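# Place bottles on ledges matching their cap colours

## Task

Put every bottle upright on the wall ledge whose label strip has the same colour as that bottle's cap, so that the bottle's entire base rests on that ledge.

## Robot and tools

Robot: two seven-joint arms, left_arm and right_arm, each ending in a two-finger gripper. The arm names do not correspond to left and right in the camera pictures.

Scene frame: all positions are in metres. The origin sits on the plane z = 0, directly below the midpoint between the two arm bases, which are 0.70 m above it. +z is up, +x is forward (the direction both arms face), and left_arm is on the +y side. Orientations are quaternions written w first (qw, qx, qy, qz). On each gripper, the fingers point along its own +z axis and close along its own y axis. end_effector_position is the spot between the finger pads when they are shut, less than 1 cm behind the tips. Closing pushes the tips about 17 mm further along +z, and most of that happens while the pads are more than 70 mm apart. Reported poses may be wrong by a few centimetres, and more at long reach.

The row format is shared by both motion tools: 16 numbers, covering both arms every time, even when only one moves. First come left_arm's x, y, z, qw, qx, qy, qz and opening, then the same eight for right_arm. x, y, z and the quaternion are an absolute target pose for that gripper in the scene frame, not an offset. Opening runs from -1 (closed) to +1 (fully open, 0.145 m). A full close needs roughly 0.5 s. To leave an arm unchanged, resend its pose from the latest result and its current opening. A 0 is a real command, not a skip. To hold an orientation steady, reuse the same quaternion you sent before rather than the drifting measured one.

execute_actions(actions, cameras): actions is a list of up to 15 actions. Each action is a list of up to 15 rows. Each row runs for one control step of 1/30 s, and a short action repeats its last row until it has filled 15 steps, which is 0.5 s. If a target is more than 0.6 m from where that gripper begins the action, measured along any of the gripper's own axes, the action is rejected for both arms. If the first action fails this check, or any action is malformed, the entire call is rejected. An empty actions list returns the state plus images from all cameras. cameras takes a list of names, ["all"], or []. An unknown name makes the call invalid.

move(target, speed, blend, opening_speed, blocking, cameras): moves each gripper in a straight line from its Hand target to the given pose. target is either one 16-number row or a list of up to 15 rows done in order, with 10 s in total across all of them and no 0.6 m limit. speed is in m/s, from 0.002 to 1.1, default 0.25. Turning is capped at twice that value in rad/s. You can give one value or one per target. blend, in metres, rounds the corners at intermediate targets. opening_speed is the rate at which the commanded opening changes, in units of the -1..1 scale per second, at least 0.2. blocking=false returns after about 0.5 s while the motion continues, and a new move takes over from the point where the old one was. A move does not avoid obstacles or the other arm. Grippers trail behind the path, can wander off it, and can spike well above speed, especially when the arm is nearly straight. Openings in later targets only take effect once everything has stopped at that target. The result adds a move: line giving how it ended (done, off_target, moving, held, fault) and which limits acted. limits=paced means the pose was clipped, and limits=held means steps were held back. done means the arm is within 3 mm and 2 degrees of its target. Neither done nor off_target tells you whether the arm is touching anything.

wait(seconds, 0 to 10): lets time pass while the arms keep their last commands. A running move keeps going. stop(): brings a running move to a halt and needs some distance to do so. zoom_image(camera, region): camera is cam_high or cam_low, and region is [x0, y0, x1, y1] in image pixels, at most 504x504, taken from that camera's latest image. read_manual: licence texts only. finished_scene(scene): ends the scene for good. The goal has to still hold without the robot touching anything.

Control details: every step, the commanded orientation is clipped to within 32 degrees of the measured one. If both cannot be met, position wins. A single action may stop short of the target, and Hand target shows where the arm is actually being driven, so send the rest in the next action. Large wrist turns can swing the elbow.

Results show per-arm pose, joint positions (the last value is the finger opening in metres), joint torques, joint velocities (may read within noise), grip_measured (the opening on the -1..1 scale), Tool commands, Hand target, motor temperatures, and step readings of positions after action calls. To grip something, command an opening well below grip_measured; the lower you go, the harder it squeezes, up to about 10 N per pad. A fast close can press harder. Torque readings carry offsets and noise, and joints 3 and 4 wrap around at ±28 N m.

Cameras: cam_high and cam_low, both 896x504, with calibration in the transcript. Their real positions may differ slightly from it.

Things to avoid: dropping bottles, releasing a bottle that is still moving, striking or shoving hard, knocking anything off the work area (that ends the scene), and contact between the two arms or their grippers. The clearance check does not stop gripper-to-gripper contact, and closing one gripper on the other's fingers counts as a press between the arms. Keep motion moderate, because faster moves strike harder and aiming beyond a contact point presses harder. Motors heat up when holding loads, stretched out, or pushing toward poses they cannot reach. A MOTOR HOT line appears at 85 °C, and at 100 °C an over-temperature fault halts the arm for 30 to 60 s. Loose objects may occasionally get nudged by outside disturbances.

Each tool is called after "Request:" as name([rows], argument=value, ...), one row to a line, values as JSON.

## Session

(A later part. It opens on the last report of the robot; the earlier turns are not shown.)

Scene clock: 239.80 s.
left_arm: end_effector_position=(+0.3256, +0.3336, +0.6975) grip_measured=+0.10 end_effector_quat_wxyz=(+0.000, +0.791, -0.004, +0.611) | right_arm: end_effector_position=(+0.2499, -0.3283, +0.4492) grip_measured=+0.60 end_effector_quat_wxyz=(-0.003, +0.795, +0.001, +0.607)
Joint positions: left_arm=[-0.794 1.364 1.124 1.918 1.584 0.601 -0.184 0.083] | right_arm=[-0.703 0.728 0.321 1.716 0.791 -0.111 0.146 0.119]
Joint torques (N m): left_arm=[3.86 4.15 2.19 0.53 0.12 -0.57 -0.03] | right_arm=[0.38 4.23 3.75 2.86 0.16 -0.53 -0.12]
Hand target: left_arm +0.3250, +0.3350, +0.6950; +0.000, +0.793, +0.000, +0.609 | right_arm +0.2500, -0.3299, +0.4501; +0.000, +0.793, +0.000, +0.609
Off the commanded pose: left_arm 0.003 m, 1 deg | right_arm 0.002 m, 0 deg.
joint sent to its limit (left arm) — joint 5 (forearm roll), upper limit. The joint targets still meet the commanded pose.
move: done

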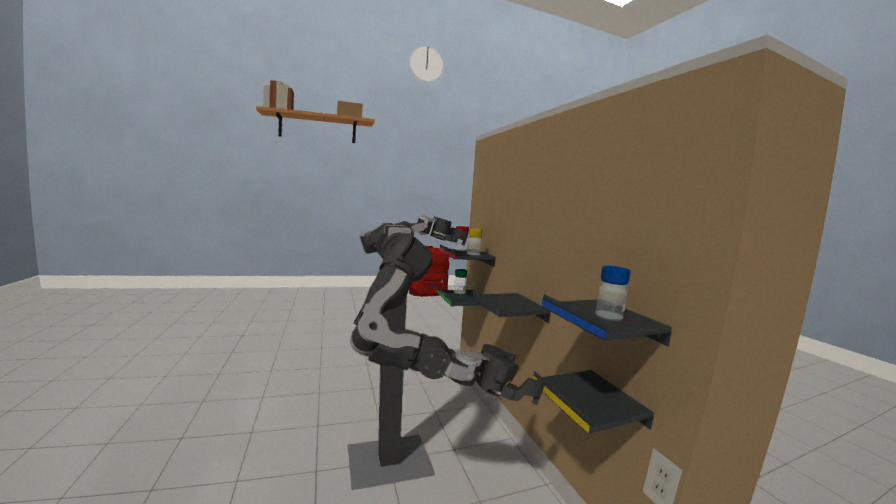

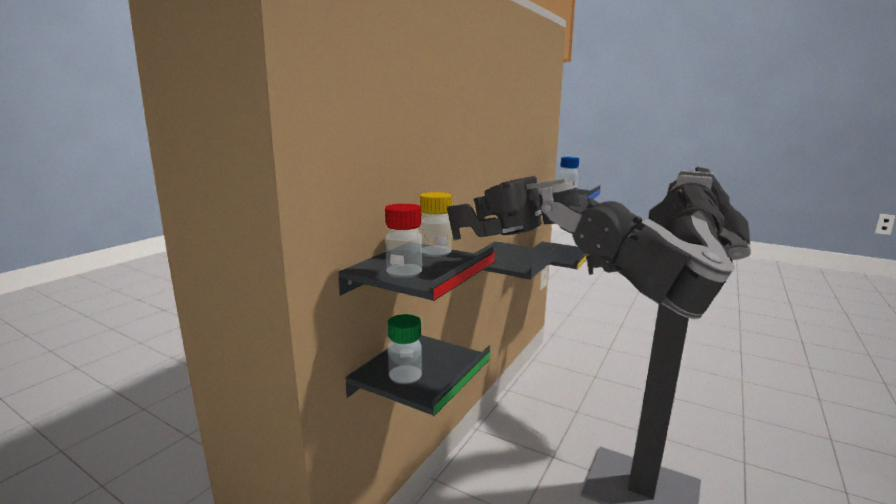

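Request:
move([
  [0.394,0.335,0.681,0,0.7933,0,0.6087,0.1,0.25,-0.33,0.45,0,0.7933,0,0.6087,0.6],
  [0.394,0.335,0.681,0,0.7933,0,0.6087,-0.6,0.25,-0.33,0.45,0,0.7933,0,0.6087,0.6],
], speed=0.12, opening_speed=0.8, cameras=["all"])

Request:
zoom_image(camera="cam_low", region=[340, 140, 540, 310])

Scene clock: 253.23 s.
left_arm: end_effector_position=(+0.3942, +0.3343, +0.6822) grip_measured=-0.23 end_effector_quat_wxyz=(-0.009, +0.789, -0.025, +0.614) | right_arm: end_effector_position=(+0.2499, -0.3283, +0.4492) grip_measured=+0.60 end_effector_quat_wxyz=(-0.003, +0.795, +0.001, +0.607)
Joint positions: left_arm=[-1.407 1.682 1.51 1.623 1.584 0.352 -0.139 0.058] | right_arm=[-0.703 0.728 0.321 1.716 0.791 -0.111 0.146 0.119]
Joint torques (N m): left_arm=[5.29 1.36 3.85 0.05 0.12 -0.54 -0.02] | right_arm=[0.33 4.15 3.89 2.8 0.14 -0.52 -0.11]
Hand target: left_arm +0.3940, +0.3351, +0.6811; -0.010, +0.790, -0.023, +0.612 | right_arm +0.2500, -0.3299, +0.4501; +0.000, +0.793, +0.000, +0.609
Off the commanded pose: left_arm 0.001 m, 3 deg | right_arm 0.002 m, 0 deg.
joint sent to its limit (left arm) — joint 1 (shoulder pitch), lower limit; joint 5 (forearm roll), upper limit. The joint targets are off in orientation, not in position.
move: off_target (left_arm); target 2's new opening was sent with left_arm's hand 0.002 m and 3 deg from that target

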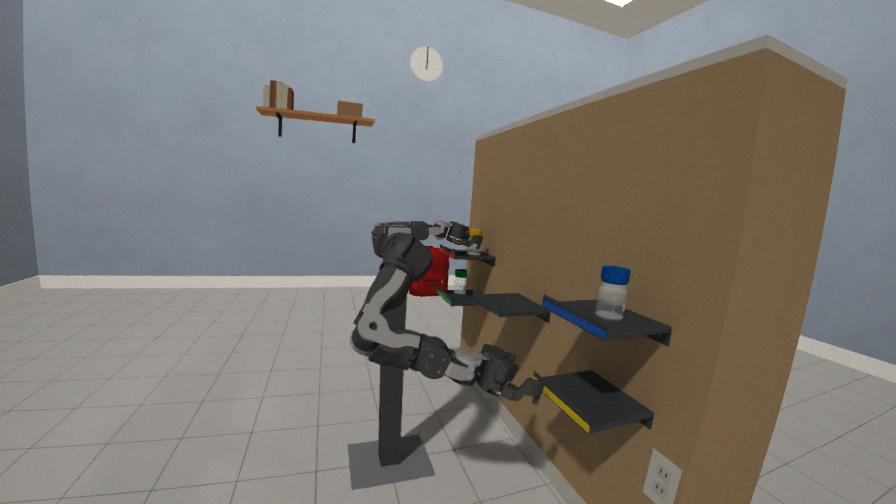

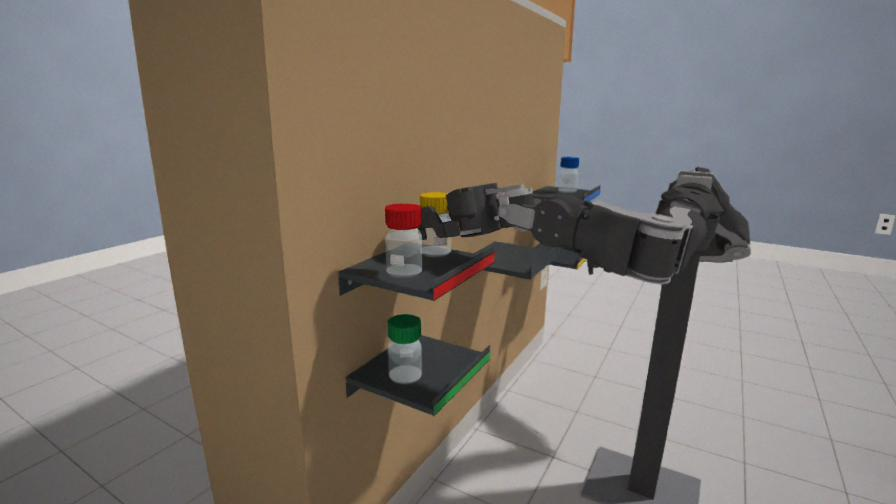

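Scaled by 2.520 from the camera's 896x504 image, which has a finer 1280x720 frame.

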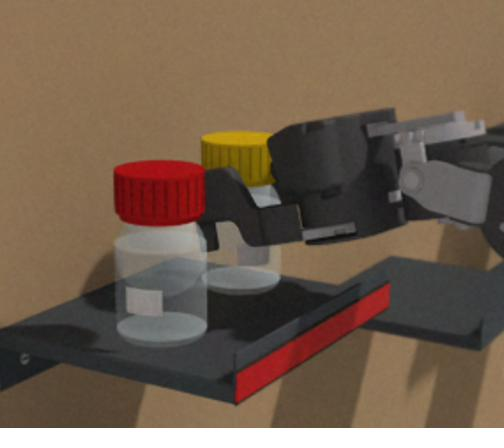

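Request:
move([
  [0.394,0.335,0.715,-0.009,0.789,-0.025,0.614,-0.6,0.25,-0.33,0.45,0,0.7933,0,0.6087,0.6],
  [0.245,0.335,0.715,0,0.7933,0,0.6087,-0.6,0.25,-0.33,0.45,0,0.7933,0,0.6087,0.6],
  [0.24,0.335,0.56,0,0.7933,0,0.6087,-0.6,0.25,-0.33,0.45,0,0.7933,0,0.6087,0.6],
  [0.26,0.18,0.615,0.1575,0.7663,-0.2053,0.588,-0.6,0.26,-0.3,0.43,0,0.7933,0,0.6087,0.8],
  [0.3,0.055,0.622,0.1575,0.7663,-0.2053,0.588,-0.6,0.27,-0.19,0.42,-0.1575,0.7663,0.2053,0.588,1],
], speed=0.2, blend=[0.01,0.02,0.02,0.02,0], opening_speed=0.8, cameras=["all"])

Scene clock: 280.93 s.
left_arm: end_effector_position=(+0.2990, +0.0573, +0.6214) grip_measured=-0.23 end_effector_quat_wxyz=(+0.226, +0.741, -0.270, +0.572) | right_arm: end_effector_position=(+0.2679, -0.2300, +0.4216) grip_measured=+1.00 end_effector_quat_wxyz=(-0.093, +0.777, +0.136, +0.608)
Joint positions: left_arm=[-1.407 2.01 1.172 2.269 1.584 -0.02 -0.399 0.058] | right_arm=[0.148 1.256 -1.179 1.672 0.981 -0.651 -0.271 0.145]
Joint torques (N m): left_arm=[5.21 0.78 3.52 0.49 -0.01 -0.74 0.25] | right_arm=[8.9 -4.31 5.04 3.95 -1.59 2.06 4.41]
Hand target: left_arm +0.2991, +0.0566, +0.6225; +0.229, +0.740, -0.269, +0.573 | right_arm +0.2662, -0.1924, +0.4215; -0.151, +0.766, +0.202, +0.591
Off the commanded pose: left_arm 0.003 m, 11 deg | right_arm 0.040 m, 11 deg.
joint sent to its limit (left arm) — joint 1 (shoulder pitch), lower limit; joint 2 (shoulder roll), upper limit; joint 5 (forearm roll), upper limit. The joint targets are off in orientation, not in position.
move: off_target (left_arm, right_arm); blend cut to 0 m at target 4; target 5's new opening was sent with right_arm's hand 0.040 m and 12 deg from that target

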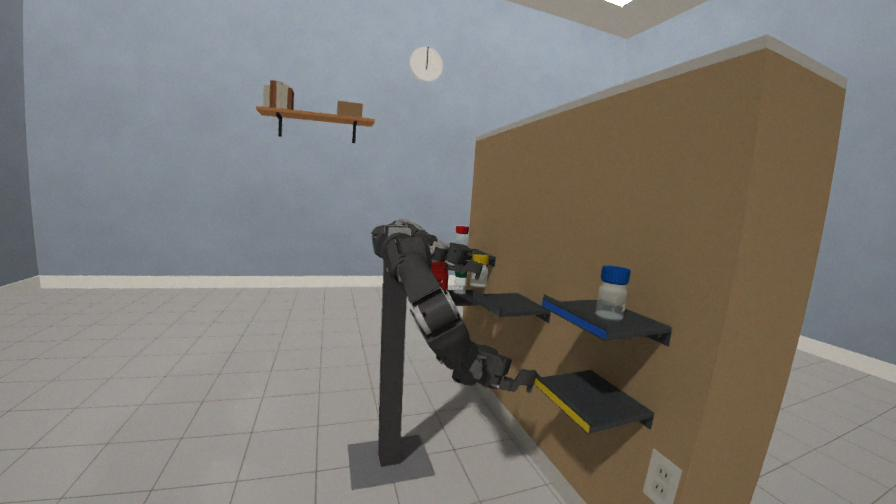

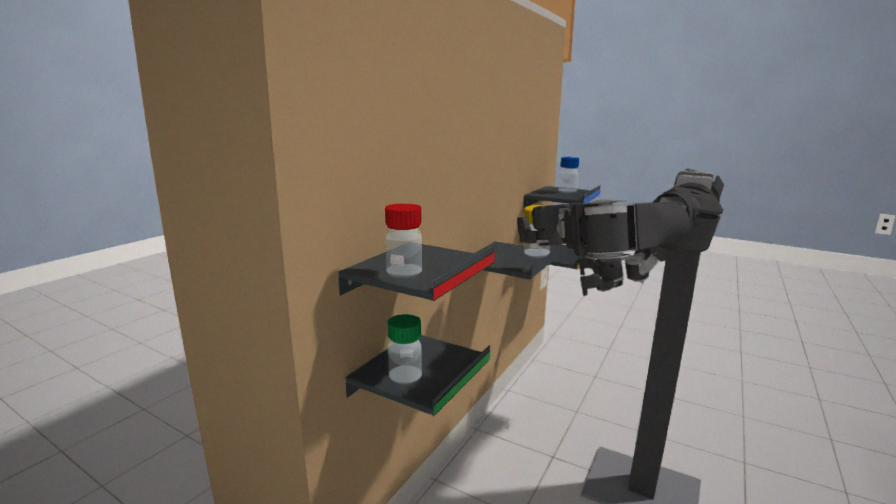

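Request:
move([
  [0.27,0.11,0.625,0.226,0.741,-0.27,0.572,-0.6,0.235,-0.235,0.41,-0.1,0.785,0.13,0.597,1],
  [0.235,0.3,0.65,0.05,0.792,-0.065,0.604,-0.6,0.24,-0.22,0.40,-0.1,0.785,0.13,0.597,1],
  [0.24,0.43,0.7,0,0.7933,0,0.6087,-0.6,0.24,-0.22,0.40,-0.1,0.785,0.13,0.597,1],
  [0.245,0.42,0.58,0,0.7933,0,0.6087,-0.6,0.24,-0.22,0.40,-0.1,0.785,0.13,0.597,1],
  [0.245,0.33,0.48,0,0.7933,0,0.6087,-0.6,0.24,-0.22,0.40,-0.1,0.785,0.13,0.597,1],
], speed=0.22, blend=[0.01,0.02,0.02,0.02,0], cameras=["all"])

Scene clock: 321.80 s.
left_arm: end_effector_position=(+0.2442, +0.3289, +0.4771) grip_measured=-0.23 end_effector_quat_wxyz=(+0.003, +0.798, -0.002, +0.603) | right_arm: end_effector_position=(+0.2393, -0.2196, +0.4006) grip_measured=+1.00 end_effector_quat_wxyz=(-0.103, +0.785, +0.130, +0.597)
Joint positions: left_arm=[-0.794 0.72 0.463 1.844 0.824 -0.004 0.153 0.058] | right_arm=[0.093 1.223 -1.253 1.667 0.906 -0.724 -0.352 0.145]
Joint torques (N m): left_arm=[1.04 3.42 3.08 4.16 0.19 -0.86 0.02] | right_arm=[2.04 4.87 2.15 1.72 -0.11 -0.28 -0.14]
Motor temperatures (°C): left_arm=[23 22 26 21 21 25 21] | right_arm=[25 24 24 21 24 26 50]
Hand target: left_arm +0.2450, +0.3300, +0.4800; +0.000, +0.793, +0.000, +0.609 | right_arm +0.2401, -0.2200, +0.4001; -0.100, +0.785, +0.130, +0.597
Off the commanded pose: left_arm 0.003 m, 1 deg | right_arm 0.001 m, 0 deg.
move: done

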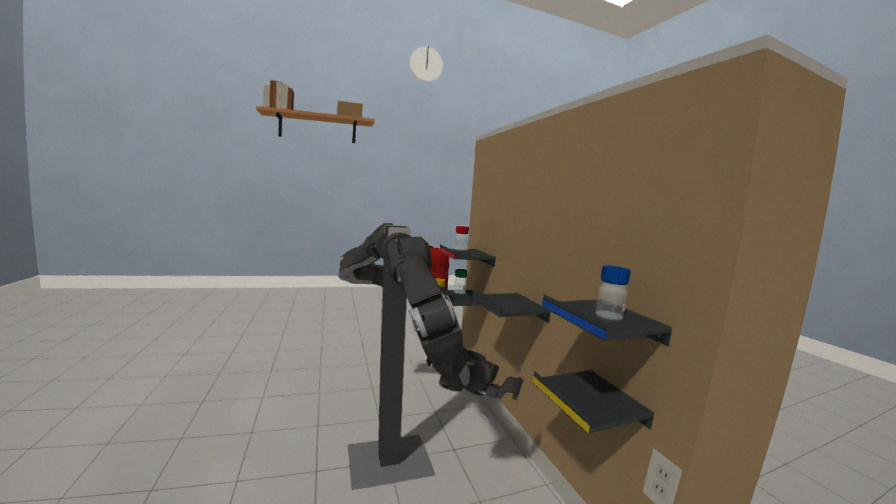

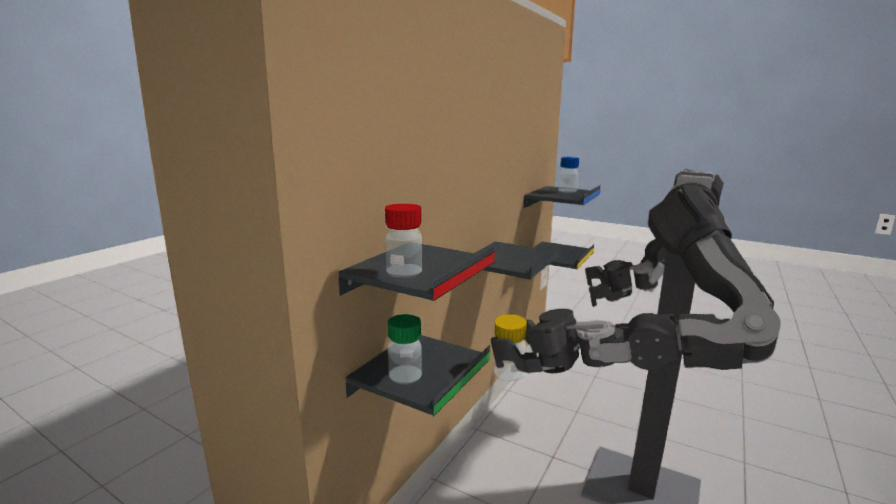

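Request:
move([
  [0.255,0.17,0.48,0.1575,0.7663,-0.2053,0.588,-0.6,0.2,-0.24,0.22,0,0.985,0,0.173,1],
  [0.27,0.115,0.61,0.1575,0.7663,-0.2053,0.588,-0.6,0.17,-0.22,0.16,0,1,0,0,1],
  [0.3,0.055,0.622,0.1575,0.7663,-0.2053,0.588,-0.6,0.26,-0.2,0.3,0,0.9239,0,0.3827,1],
], speed=0.22, blend=[0.02,0.02,0], cameras=[])

Scene clock: 340.13 s.
left_arm: end_effector_position=(+0.2991, +0.0546, +0.6221) grip_measured=-0.23 end_effector_quat_wxyz=(+0.160, +0.766, -0.206, +0.588) | right_arm: end_effector_position=(+0.2586, -0.1986, +0.2986) grip_measured=+1.00 end_effector_quat_wxyz=(-0.002, +0.925, +0.002, +0.379)
Joint positions: left_arm=[0.485 0.699 -0.567 2.353 1.248 0.781 -0.683 0.058] | right_arm=[0.248 0.856 -1.234 1.49 1.238 -0.101 -0.587 0.145]
Joint torques (N m): left_arm=[6.16 1.12 1.29 2.14 -0.15 -0.49 -0.04] | right_arm=[3.18 4.05 2.65 2.74 -0.19 -0.38 -0.11]
Motor temperatures (°C): left_arm=[22 23 26 22 21 25 21] | right_arm=[23 24 23 20 22 23 38]
Hand target: left_arm +0.3000, +0.0549, +0.6220; +0.158, +0.766, -0.205, +0.588 | right_arm +0.2599, -0.2000, +0.2999; +0.000, +0.924, +0.000, +0.383
Off the commanded pose: left_arm 0.001 m, 0 deg | right_arm 0.002 m, 1 deg.
joint sent to its limit (left arm) — joint 6 (wrist pitch), upper limit. The joint targets still meet the commanded pose.
move: done
No camera images: "cameras" was empty.

Request:
move([
  [0.386,0.008,0.613,0.1575,0.7663,-0.2053,0.588,-0.6,0.26,-0.2,0.3,0,0.9239,0,0.3827,1],
  [0.386,0.008,0.592,0.1575,0.7663,-0.2053,0.588,-0.6,0.26,-0.2,0.3,0,0.9239,0,0.3827,1],
  [0.386,0.008,0.572,0.1575,0.7663,-0.2053,0.588,-0.6,0.26,-0.2,0.3,0,0.9239,0,0.3827,1],
], speed=[0.18,0.08,0.025], blend=0, cameras=["all"])

Request:
zoom_image(camera="cam_high", region=[430, 220, 560, 350])

Scene clock: 349.77 s.
left_arm: end_effector_position=(+0.3871, +0.0080, +0.5808) grip_measured=-0.23 end_effector_quat_wxyz=(+0.158, +0.758, -0.202, +0.599) | right_arm: end_effector_position=(+0.2586, -0.1986, +0.2986) grip_measured=+1.00 end_effector_quat_wxyz=(-0.003, +0.925, +0.002, +0.380)
Joint positions: left_arm=[0.719 0.464 -0.864 1.808 0.974 0.543 -0.472 0.058] | right_arm=[0.248 0.856 -1.234 1.49 1.238 -0.102 -0.587 0.145]
Joint torques (N m): left_arm=[6.18 0.67 1.11 1.94 0.09 -0.37 0.24] | right_arm=[3.23 4.05 2.69 2.77 -0.22 -0.37 -0.12]
Hand target: left_arm +0.3858, +0.0080, +0.5721; +0.158, +0.766, -0.205, +0.588 | right_arm +0.2599, -0.2000, +0.2999; +0.000, +0.924, +0.000, +0.383
Off the commanded pose: left_arm 0.009 m, 2 deg | right_arm 0.002 m, 1 deg.
move: off_target (left_arm)

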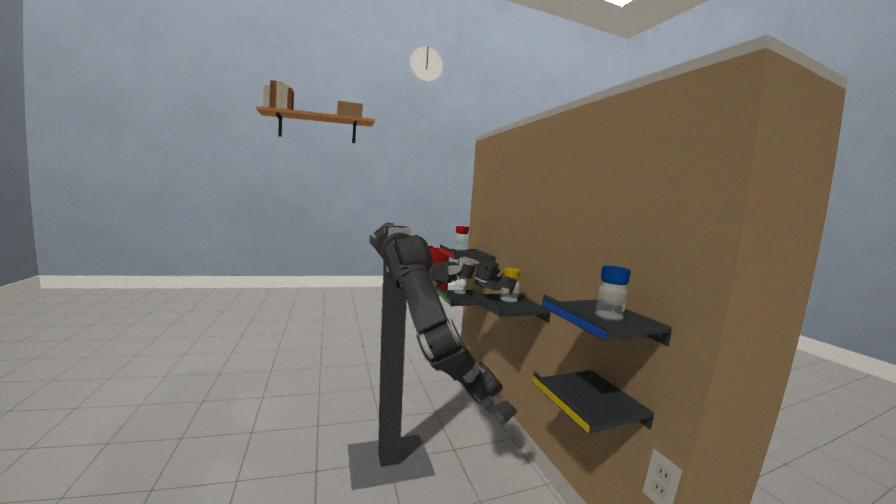

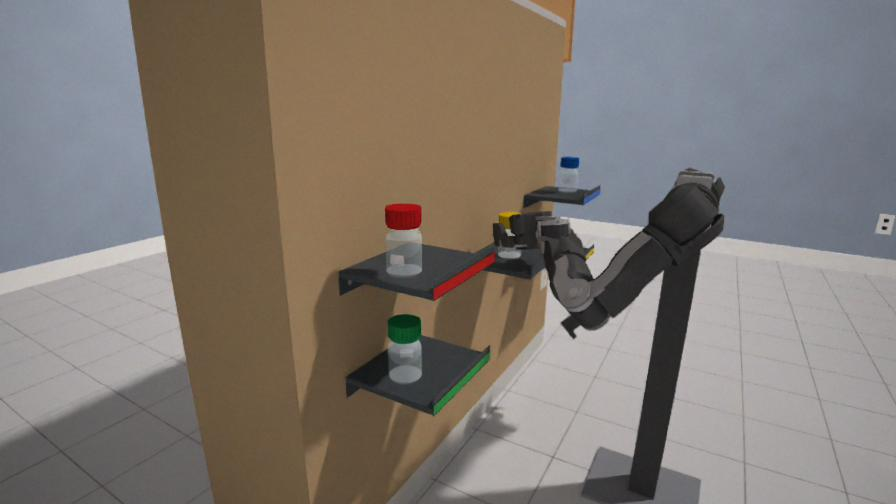

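Scaled by 3.877 from the camera's 896x504 image, which has a finer 1280x720 frame.

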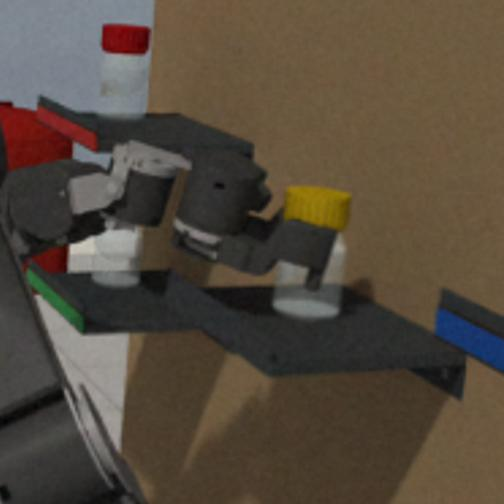

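Request:
move([
  [0.386,0.008,0.5803,0.1575,0.7663,-0.2053,0.588,-0.6,0.26,-0.2,0.3,0,0.9239,0,0.3827,1],
  [0.386,0.008,0.5803,0.1575,0.7663,-0.2053,0.588,0.3,0.26,-0.2,0.3,0,0.9239,0,0.3827,1],
  [0.29,0.065,0.613,0.1575,0.7663,-0.2053,0.588,0.3,0.26,-0.17,0.40,-0.1575,0.7663,0.2053,0.588,1],
  [0.24,0.2,0.56,0.1575,0.7663,-0.2053,0.588,0.3,0.27,-0.13,0.5,-0.1575,0.7663,0.2053,0.588,1],
  [0.25,0.25,0.42,0,0.7933,0,0.6087,0.3,0.275,-0.11,0.6,-0.1575,0.7663,0.2053,0.588,1],
], speed=[0.05,0.2,0.2,0.22,0.22], opening_speed=0.8, blend=[0,0,0.02,0.02,0], cameras=["all"])

Request:
zoom_image(camera="cam_high", region=[430, 220, 560, 350])

Request:
zoom_image(camera="cam_low", region=[450, 150, 620, 290])

Scene clock: 374.30 s.
left_arm: end_effector_position=(+0.2496, +0.2484, +0.4203) grip_measured=+0.30 end_effector_quat_wxyz=(+0.004, +0.793, -0.001, +0.609) | right_arm: end_effector_position=(+0.2746, -0.1091, +0.6002) grip_measured=+1.00 end_effector_quat_wxyz=(-0.160, +0.765, +0.206, +0.589)
Joint positions: left_arm=[-0.173 1.191 -0.895 1.811 0.9 -0.596 -0.641 0.098] | right_arm=[0.724 1.399 -1.074 2.424 1.348 0.105 -0.482 0.145]
Joint torques (N m): left_arm=[2.55 5 1.68 2.48 -0.18 -0.51 -0.03] | right_arm=[3.02 3.26 3.17 1.61 -0.08 -0.24 -0.15]
Motor temperatures (°C): left_arm=[23 22 24 21 21 25 21] | right_arm=[22 24 23 20 21 22 32]
Hand target: left_arm +0.2500, +0.2500, +0.4200; +0.000, +0.793, +0.000, +0.609 | right_arm +0.2750, -0.1100, +0.6000; -0.157, +0.766, +0.205, +0.588
Off the commanded pose: left_arm 0.002 m, 0 deg | right_arm 0.001 m, 0 deg.
move: done

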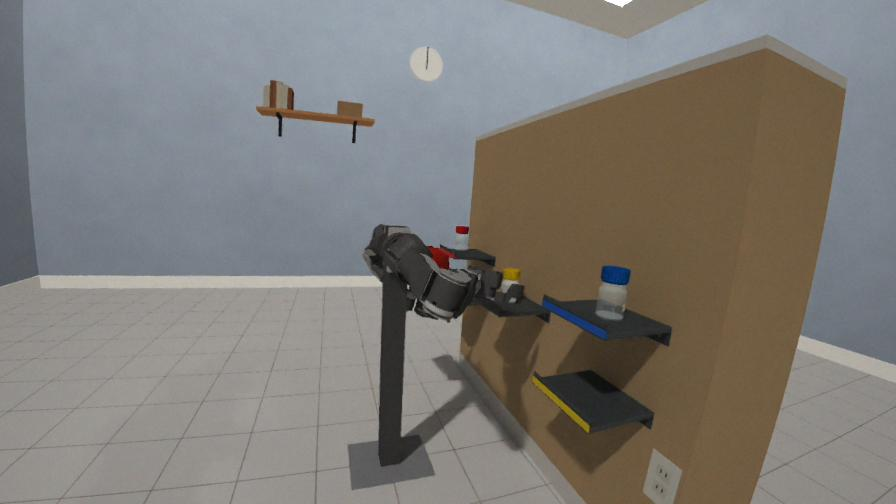

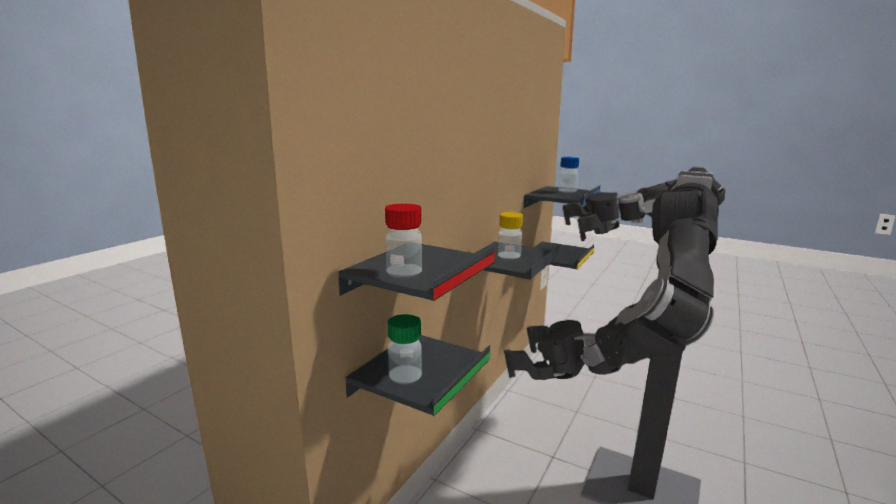

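Scaled by 3.877 from the camera's 896x504 image, which has a finer 1280x720 frame.

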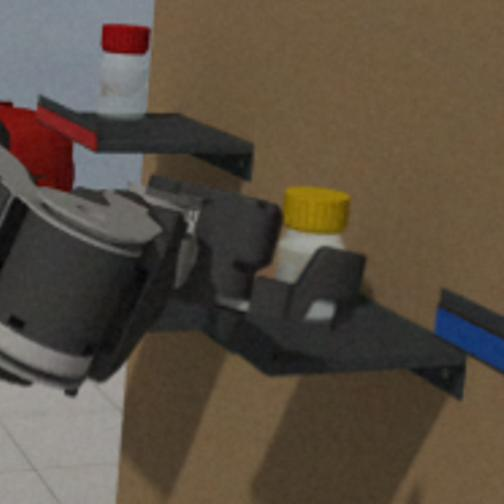

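Scaled by 2.965 from the camera's 896x504 image, which has a finer 1280x720 frame.

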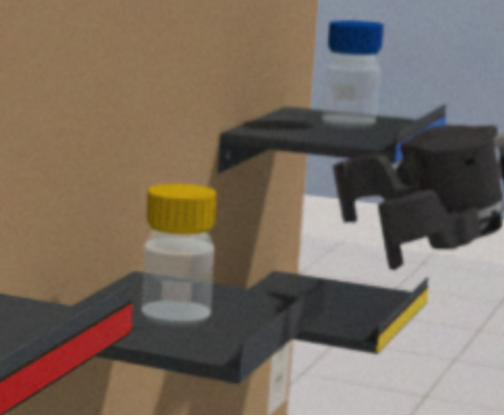

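Request:
move([
  [0.25,0.25,0.42,0,0.7933,0,0.6087,0.3,0.32,-0.024,0.603,-0.1575,0.7663,0.2053,0.588,1],
  [0.25,0.25,0.42,0,0.7933,0,0.6087,0.3,0.384,0.016,0.578,-0.1575,0.7663,0.2053,0.588,1],
], speed=[0.2,0.12], cameras=["all"])

Request:
zoom_image(camera="cam_high", region=[430, 220, 560, 350])

Request:
zoom_image(camera="cam_low", region=[450, 150, 620, 290])

Scene clock: 386.57 s.
left_arm: end_effector_position=(+0.2496, +0.2484, +0.4203) grip_measured=+0.30 end_effector_quat_wxyz=(+0.004, +0.793, -0.001, +0.609) | right_arm: end_effector_position=(+0.3850, +0.0149, +0.5787) grip_measured=+1.00 end_effector_quat_wxyz=(-0.155, +0.767, +0.203, +0.589)
Joint positions: left_arm=[-0.173 1.191 -0.895 1.811 0.9 -0.596 -0.641 0.098] | right_arm=[0.965 0.489 -1.187 1.778 1.226 0.373 -0.669 0.145]
Joint torques (N m): left_arm=[2.55 5 1.68 2.47 -0.19 -0.51 -0.03] | right_arm=[5.95 -0.01 3.66 2.5 -0.29 -0.41 0.18]
Hand target: left_arm +0.2500, +0.2500, +0.4200; +0.000, +0.793, +0.000, +0.609 | right_arm +0.3840, +0.0160, +0.5781; -0.158, +0.766, +0.205, +0.588
Off the commanded pose: left_arm 0.002 m, 0 deg | right_arm 0.002 m, 0 deg.
move: done

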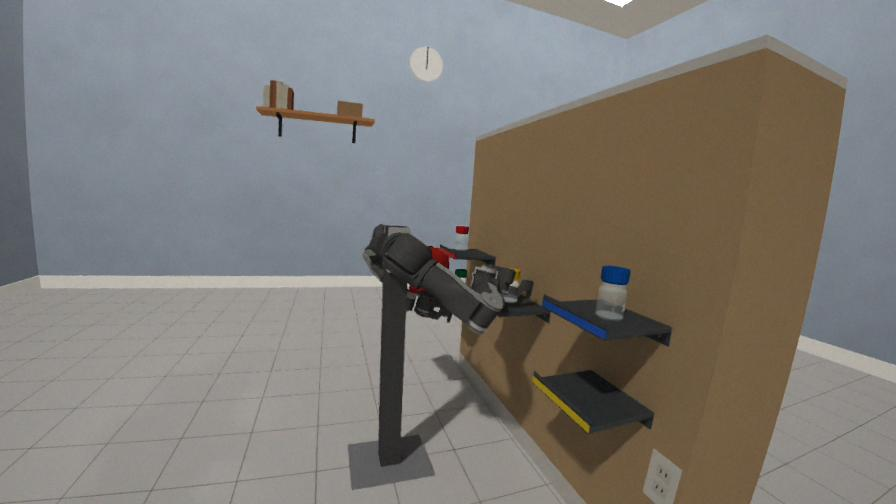

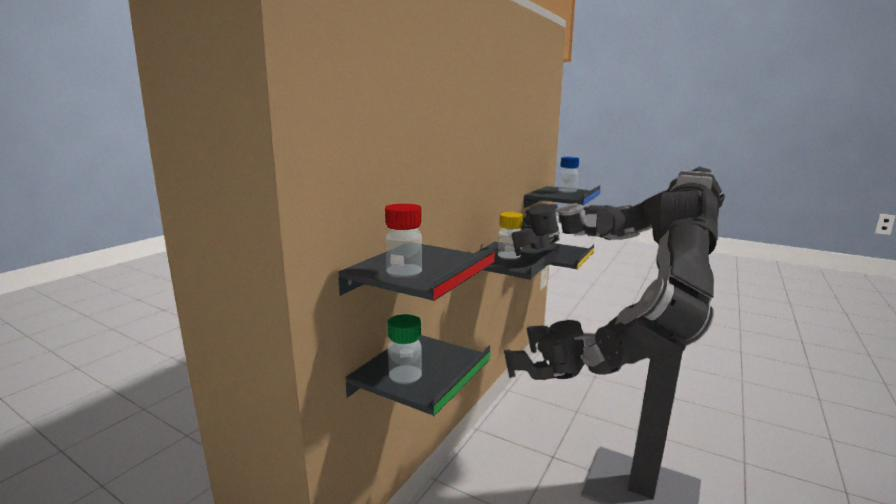

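Scaled by 3.877 from the camera's 896x504 image, which has a finer 1280x720 frame.

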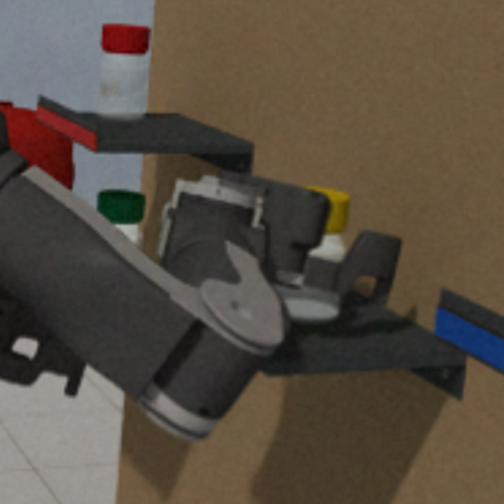

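Scaled by 2.965 from the camera's 896x504 image, which has a finer 1280x720 frame.

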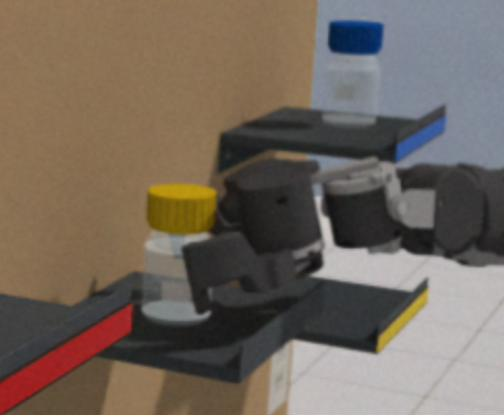

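Request:
move([
  [0.25,0.25,0.42,0,0.7933,0,0.6087,0.3,0.384,0.016,0.578,-0.1575,0.7663,0.2053,0.588,-0.6],
  [0.25,0.25,0.42,0,0.7933,0,0.6087,0.3,0.384,0.016,0.615,-0.1575,0.7663,0.2053,0.588,-0.6],
  [0.25,0.25,0.42,0,0.7933,0,0.6087,0.3,0.28,-0.1,0.612,-0.1575,0.7663,0.2053,0.588,-0.6],
  [0.25,0.25,0.42,0,0.7933,0,0.6087,0.3,0.24,-0.4,0.53,0,0.7933,0,0.6087,-0.6],
  [0.25,0.25,0.42,0,0.7933,0,0.6087,0.3,0.29,-0.41,0.522,0,0.7933,0,0.6087,-0.6],
], speed=[0.12,0.15,0.18,0.18,0.18], opening_speed=0.8, blend=[0,0.015,0.02,0.015,0], cameras=["all"])

Request:
zoom_image(camera="cam_high", region=[480, 220, 680, 430])

Scene clock: 414.33 s.
left_arm: end_effector_position=(+0.2496, +0.2484, +0.4203) grip_measured=+0.30 end_effector_quat_wxyz=(+0.004, +0.793, -0.001, +0.609) | right_arm: end_effector_position=(+0.2907, -0.4092, +0.5214) grip_measured=-0.27 end_effector_quat_wxyz=(+0.037, +0.798, +0.023, +0.601)
Joint positions: left_arm=[-0.173 1.191 -0.895 1.811 0.9 -0.596 -0.641 0.098] | right_arm=[0.8 1.692 -1.57 1.542 1.559 -0.495 0.096 0.055]
Joint torques (N m): left_arm=[2.55 5 1.66 2.5 -0.18 -0.51 -0.03] | right_arm=[2.78 6.69 2.71 -0.21 0.21 -0.5 0.1]
Hand target: left_arm +0.2500, +0.2500, +0.4200; +0.000, +0.793, +0.000, +0.609 | right_arm +0.2901, -0.4099, +0.5220; +0.037, +0.798, +0.024, +0.602
Off the commanded pose: left_arm 0.002 m, 0 deg | right_arm 0.001 m, 5 deg.
joint sent to its limit (right arm) — joint 3 (upper arm roll), lower limit; joint 5 (forearm roll), upper limit. The joint targets are off in orientation, not in position.
move: off_target (right_arm)

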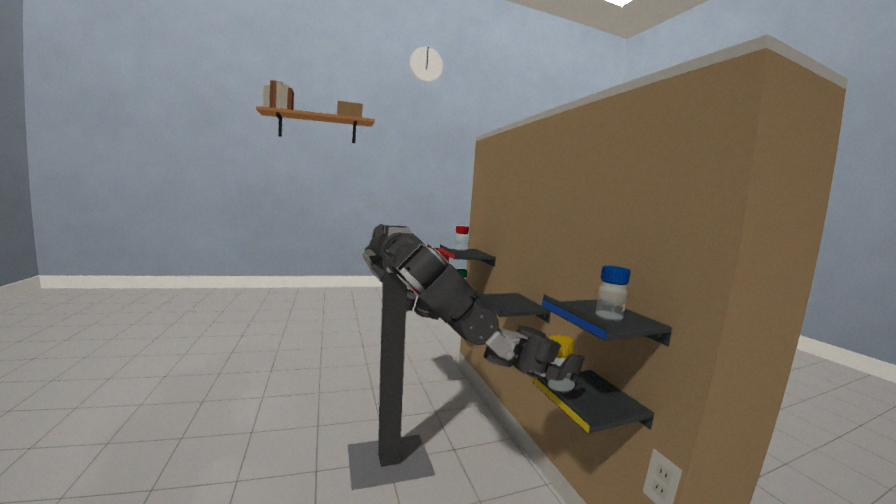

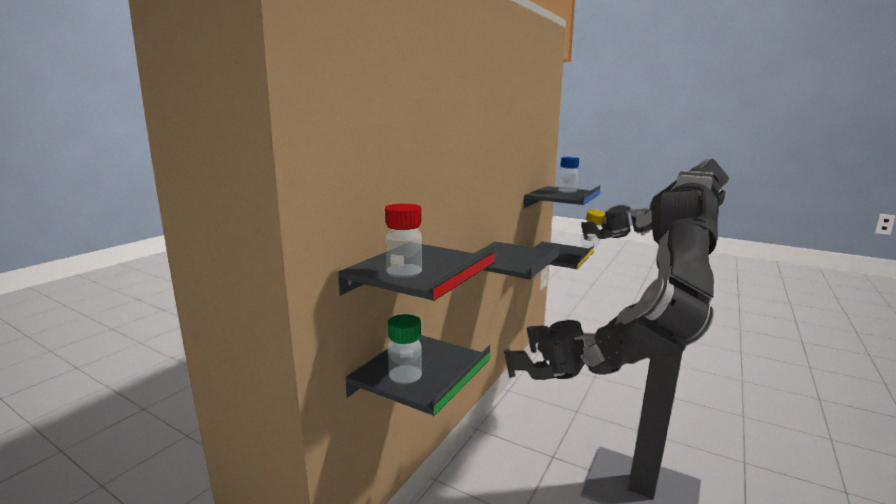

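Scaled by 2.400 from the camera's 896x504 image, which has a finer 1280x720 frame.

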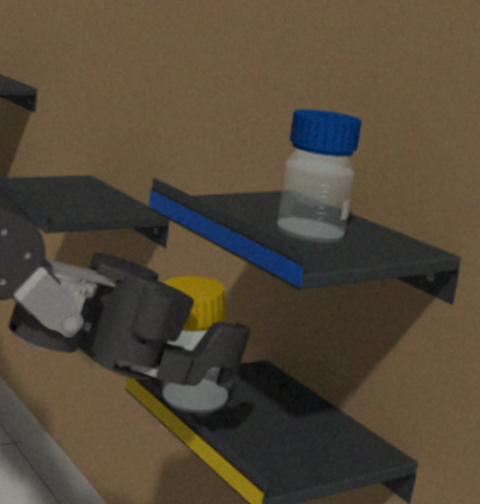

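Request:
move([
  [0.25,0.25,0.42,0,0.7933,0,0.6087,0.3,0.385,-0.41,0.515,0,0.7933,0,0.6087,-0.6],
  [0.25,0.25,0.42,0,0.7933,0,0.6087,0.3,0.385,-0.41,0.497,0,0.7933,0,0.6087,-0.6],
], speed=[0.14,0.08], cameras=["all"])

Request:
zoom_image(camera="cam_high", region=[480, 220, 680, 430])

Scene clock: 424.23 s.
left_arm: end_effector_position=(+0.2496, +0.2484, +0.4203) grip_measured=+0.30 end_effector_quat_wxyz=(+0.004, +0.793, -0.001, +0.609) | right_arm: end_effector_position=(+0.3836, -0.4100, +0.4928) grip_measured=-0.27 end_effector_quat_wxyz=(+0.001, +0.799, -0.001, +0.602)
Joint positions: left_arm=[-0.173 1.191 -0.895 1.811 0.9 -0.596 -0.641 0.098] | right_arm=[0.79 1.259 -1.318 1.05 1.555 -0.27 0.224 0.055]
Joint torques (N m): left_arm=[2.55 5 1.68 2.48 -0.18 -0.51 -0.03] | right_arm=[5.1 6.26 4.41 0.21 0.28 -0.76 0.15]
Hand target: left_arm +0.2500, +0.2500, +0.4200; +0.000, +0.793, +0.000, +0.609 | right_arm +0.3849, -0.4100, +0.4968; +0.000, +0.794, +0.000, +0.609
Off the commanded pose: left_arm 0.002 m, 0 deg | right_arm 0.004 m, 1 deg.
move: off_target (right_arm)

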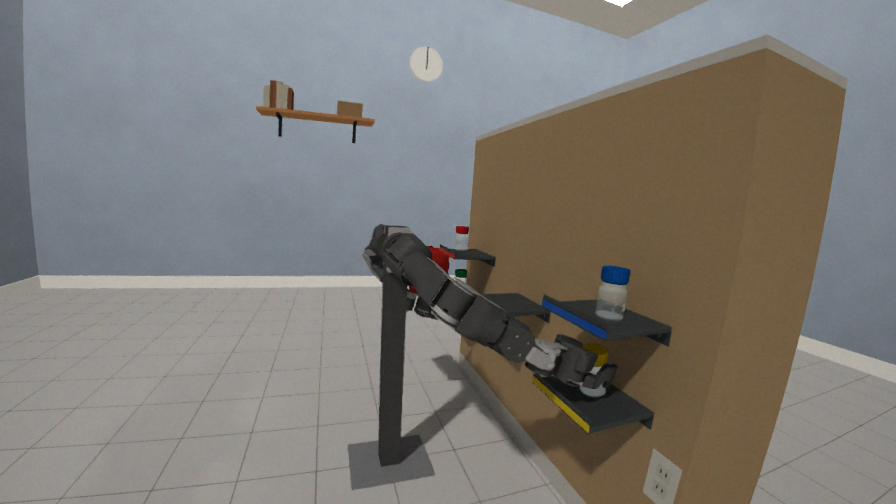

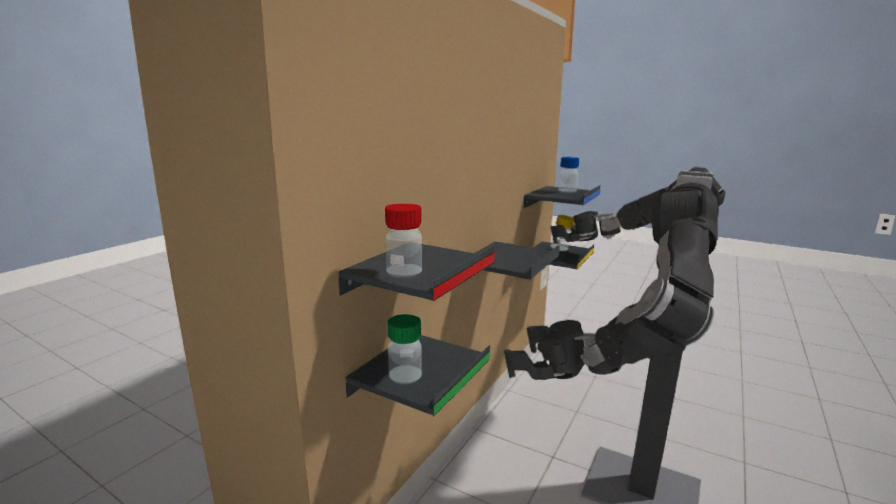

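Scaled by 2.400 from the camera's 896x504 image, which has a finer 1280x720 frame.

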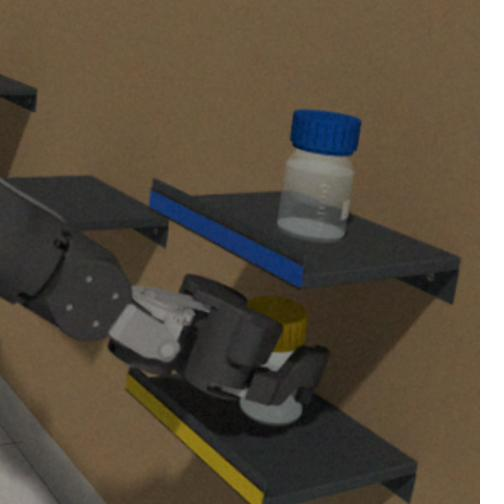

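Request:
move(target=[0.25,0.25,0.42,0,0.7933,0,0.6087,0.3,0.385,-0.41,0.474,0,0.7933,0,0.6087,-0.6], speed=0.025, cameras=[])

Scene clock: 430.43 s.
left_arm: end_effector_position=(+0.2496, +0.2484, +0.4203) grip_measured=+0.30 end_effector_quat_wxyz=(+0.004, +0.793, -0.001, +0.609) | right_arm: end_effector_position=(+0.3874, -0.4115, +0.4812) grip_measured=-0.28 end_effector_quat_wxyz=(+0.003, +0.785, -0.001, +0.619)
Joint positions: left_arm=[-0.173 1.191 -0.895 1.811 0.9 -0.596 -0.641 0.098] | right_arm=[0.754 1.191 -1.31 0.956 1.561 -0.351 0.256 0.055]
Joint torques (N m): left_arm=[2.55 5 1.68 2.48 -0.18 -0.51 -0.03] | right_arm=[2.73 5.24 2.82 -0.05 0.24 0 0.15]
Hand target: left_arm +0.2500, +0.2500, +0.4200; +0.000, +0.793, +0.000, +0.609 | right_arm +0.3850, -0.4099, +0.4741; +0.000, +0.793, +0.000, +0.609
Off the commanded pose: left_arm 0.002 m, 0 deg | right_arm 0.008 m, 2 deg.
joint read past its limit (right arm) — joint 5 (forearm roll), upper limit.
joint sent to its limit (right arm) — joint 5 (forearm roll), upper limit. The joint targets still meet the commanded pose.
move: off_target (right_arm)
No camera images: "cameras" was empty.

Contact at .481 exactly as predicted. Release and retreat.

Request:
move([
  [0.25,0.25,0.42,0,0.7933,0,0.6087,0.3,0.385,-0.41,0.4805,0,0.7933,0,0.6087,-0.6],
  [0.25,0.25,0.42,0,0.7933,0,0.6087,0.3,0.385,-0.41,0.4805,0,0.7933,0,0.6087,0.3],
  [0.25,0.25,0.42,0,0.7933,0,0.6087,0.3,0.25,-0.41,0.515,0,0.7933,0,0.6087,0.3],
], speed=[0.05,0.2,0.2], opening_speed=0.8, cameras=["all"])

Request:
zoom_image(camera="cam_high", region=[430, 200, 690, 430])

Scene clock: 441.07 s.
left_arm: end_effector_position=(+0.2496, +0.2484, +0.4203) grip_measured=+0.30 end_effector_quat_wxyz=(+0.004, +0.793, -0.001, +0.609) | right_arm: end_effector_position=(+0.2510, -0.4105, +0.5167) grip_measured=+0.30 end_effector_quat_wxyz=(+0.055, +0.794, +0.025, +0.605)
Joint positions: left_arm=[-0.173 1.191 -0.895 1.811 0.9 -0.596 -0.641 0.098] | right_arm=[0.601 1.787 -1.571 1.635 1.56 -0.706 0.052 0.098]
Joint torques (N m): left_arm=[2.52 5 1.68 2.48 -0.18 -0.51 -0.03] | right_arm=[1.33 6.71 2.26 -0.14 0.18 -0.36 0.11]
Hand target: left_arm +0.2500, +0.2500, +0.4200; +0.000, +0.793, +0.000, +0.609 | right_arm +0.2501, -0.4097, +0.5149; +0.053, +0.796, +0.026, +0.603
Off the commanded pose: left_arm 0.002 m, 0 deg | right_arm 0.002 m, 7 deg.
joint sent to its limit (right arm) — joint 3 (upper arm roll), lower limit; joint 5 (forearm roll), upper limit. The joint targets are off in orientation, not in position.
move: off_target (right_arm)

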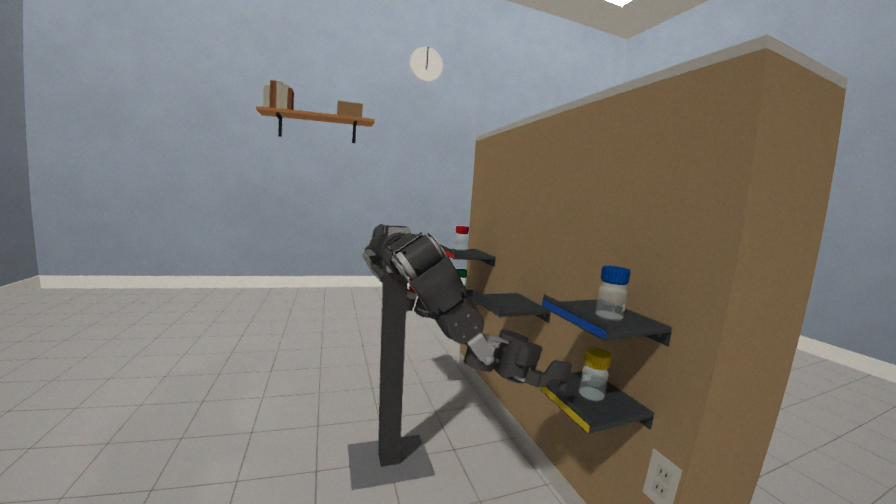

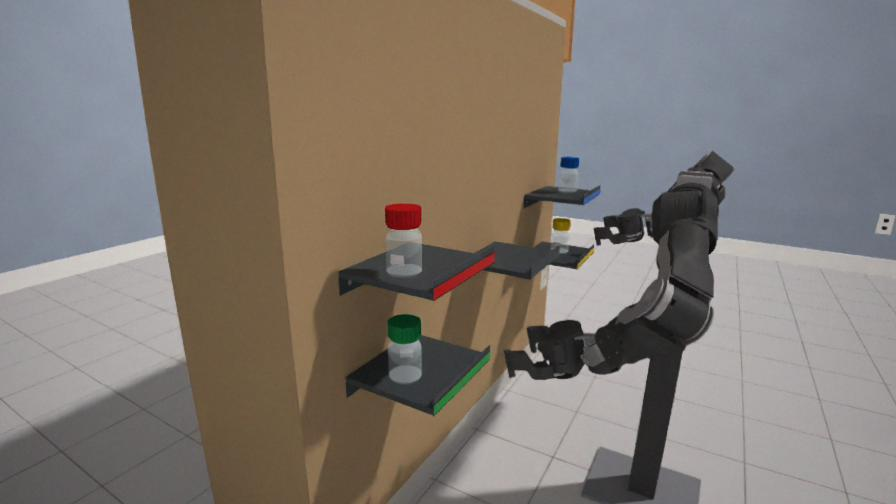

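Scaled by 1.938 from the camera's 896x504 image, which has a finer 1280x720 frame.

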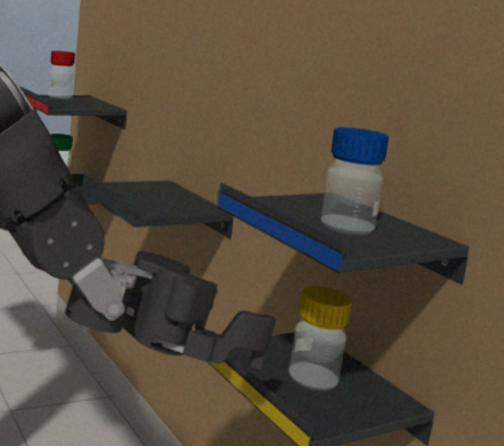

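Request:
finished_scene(scene=2)

The scene is finished: the task was done.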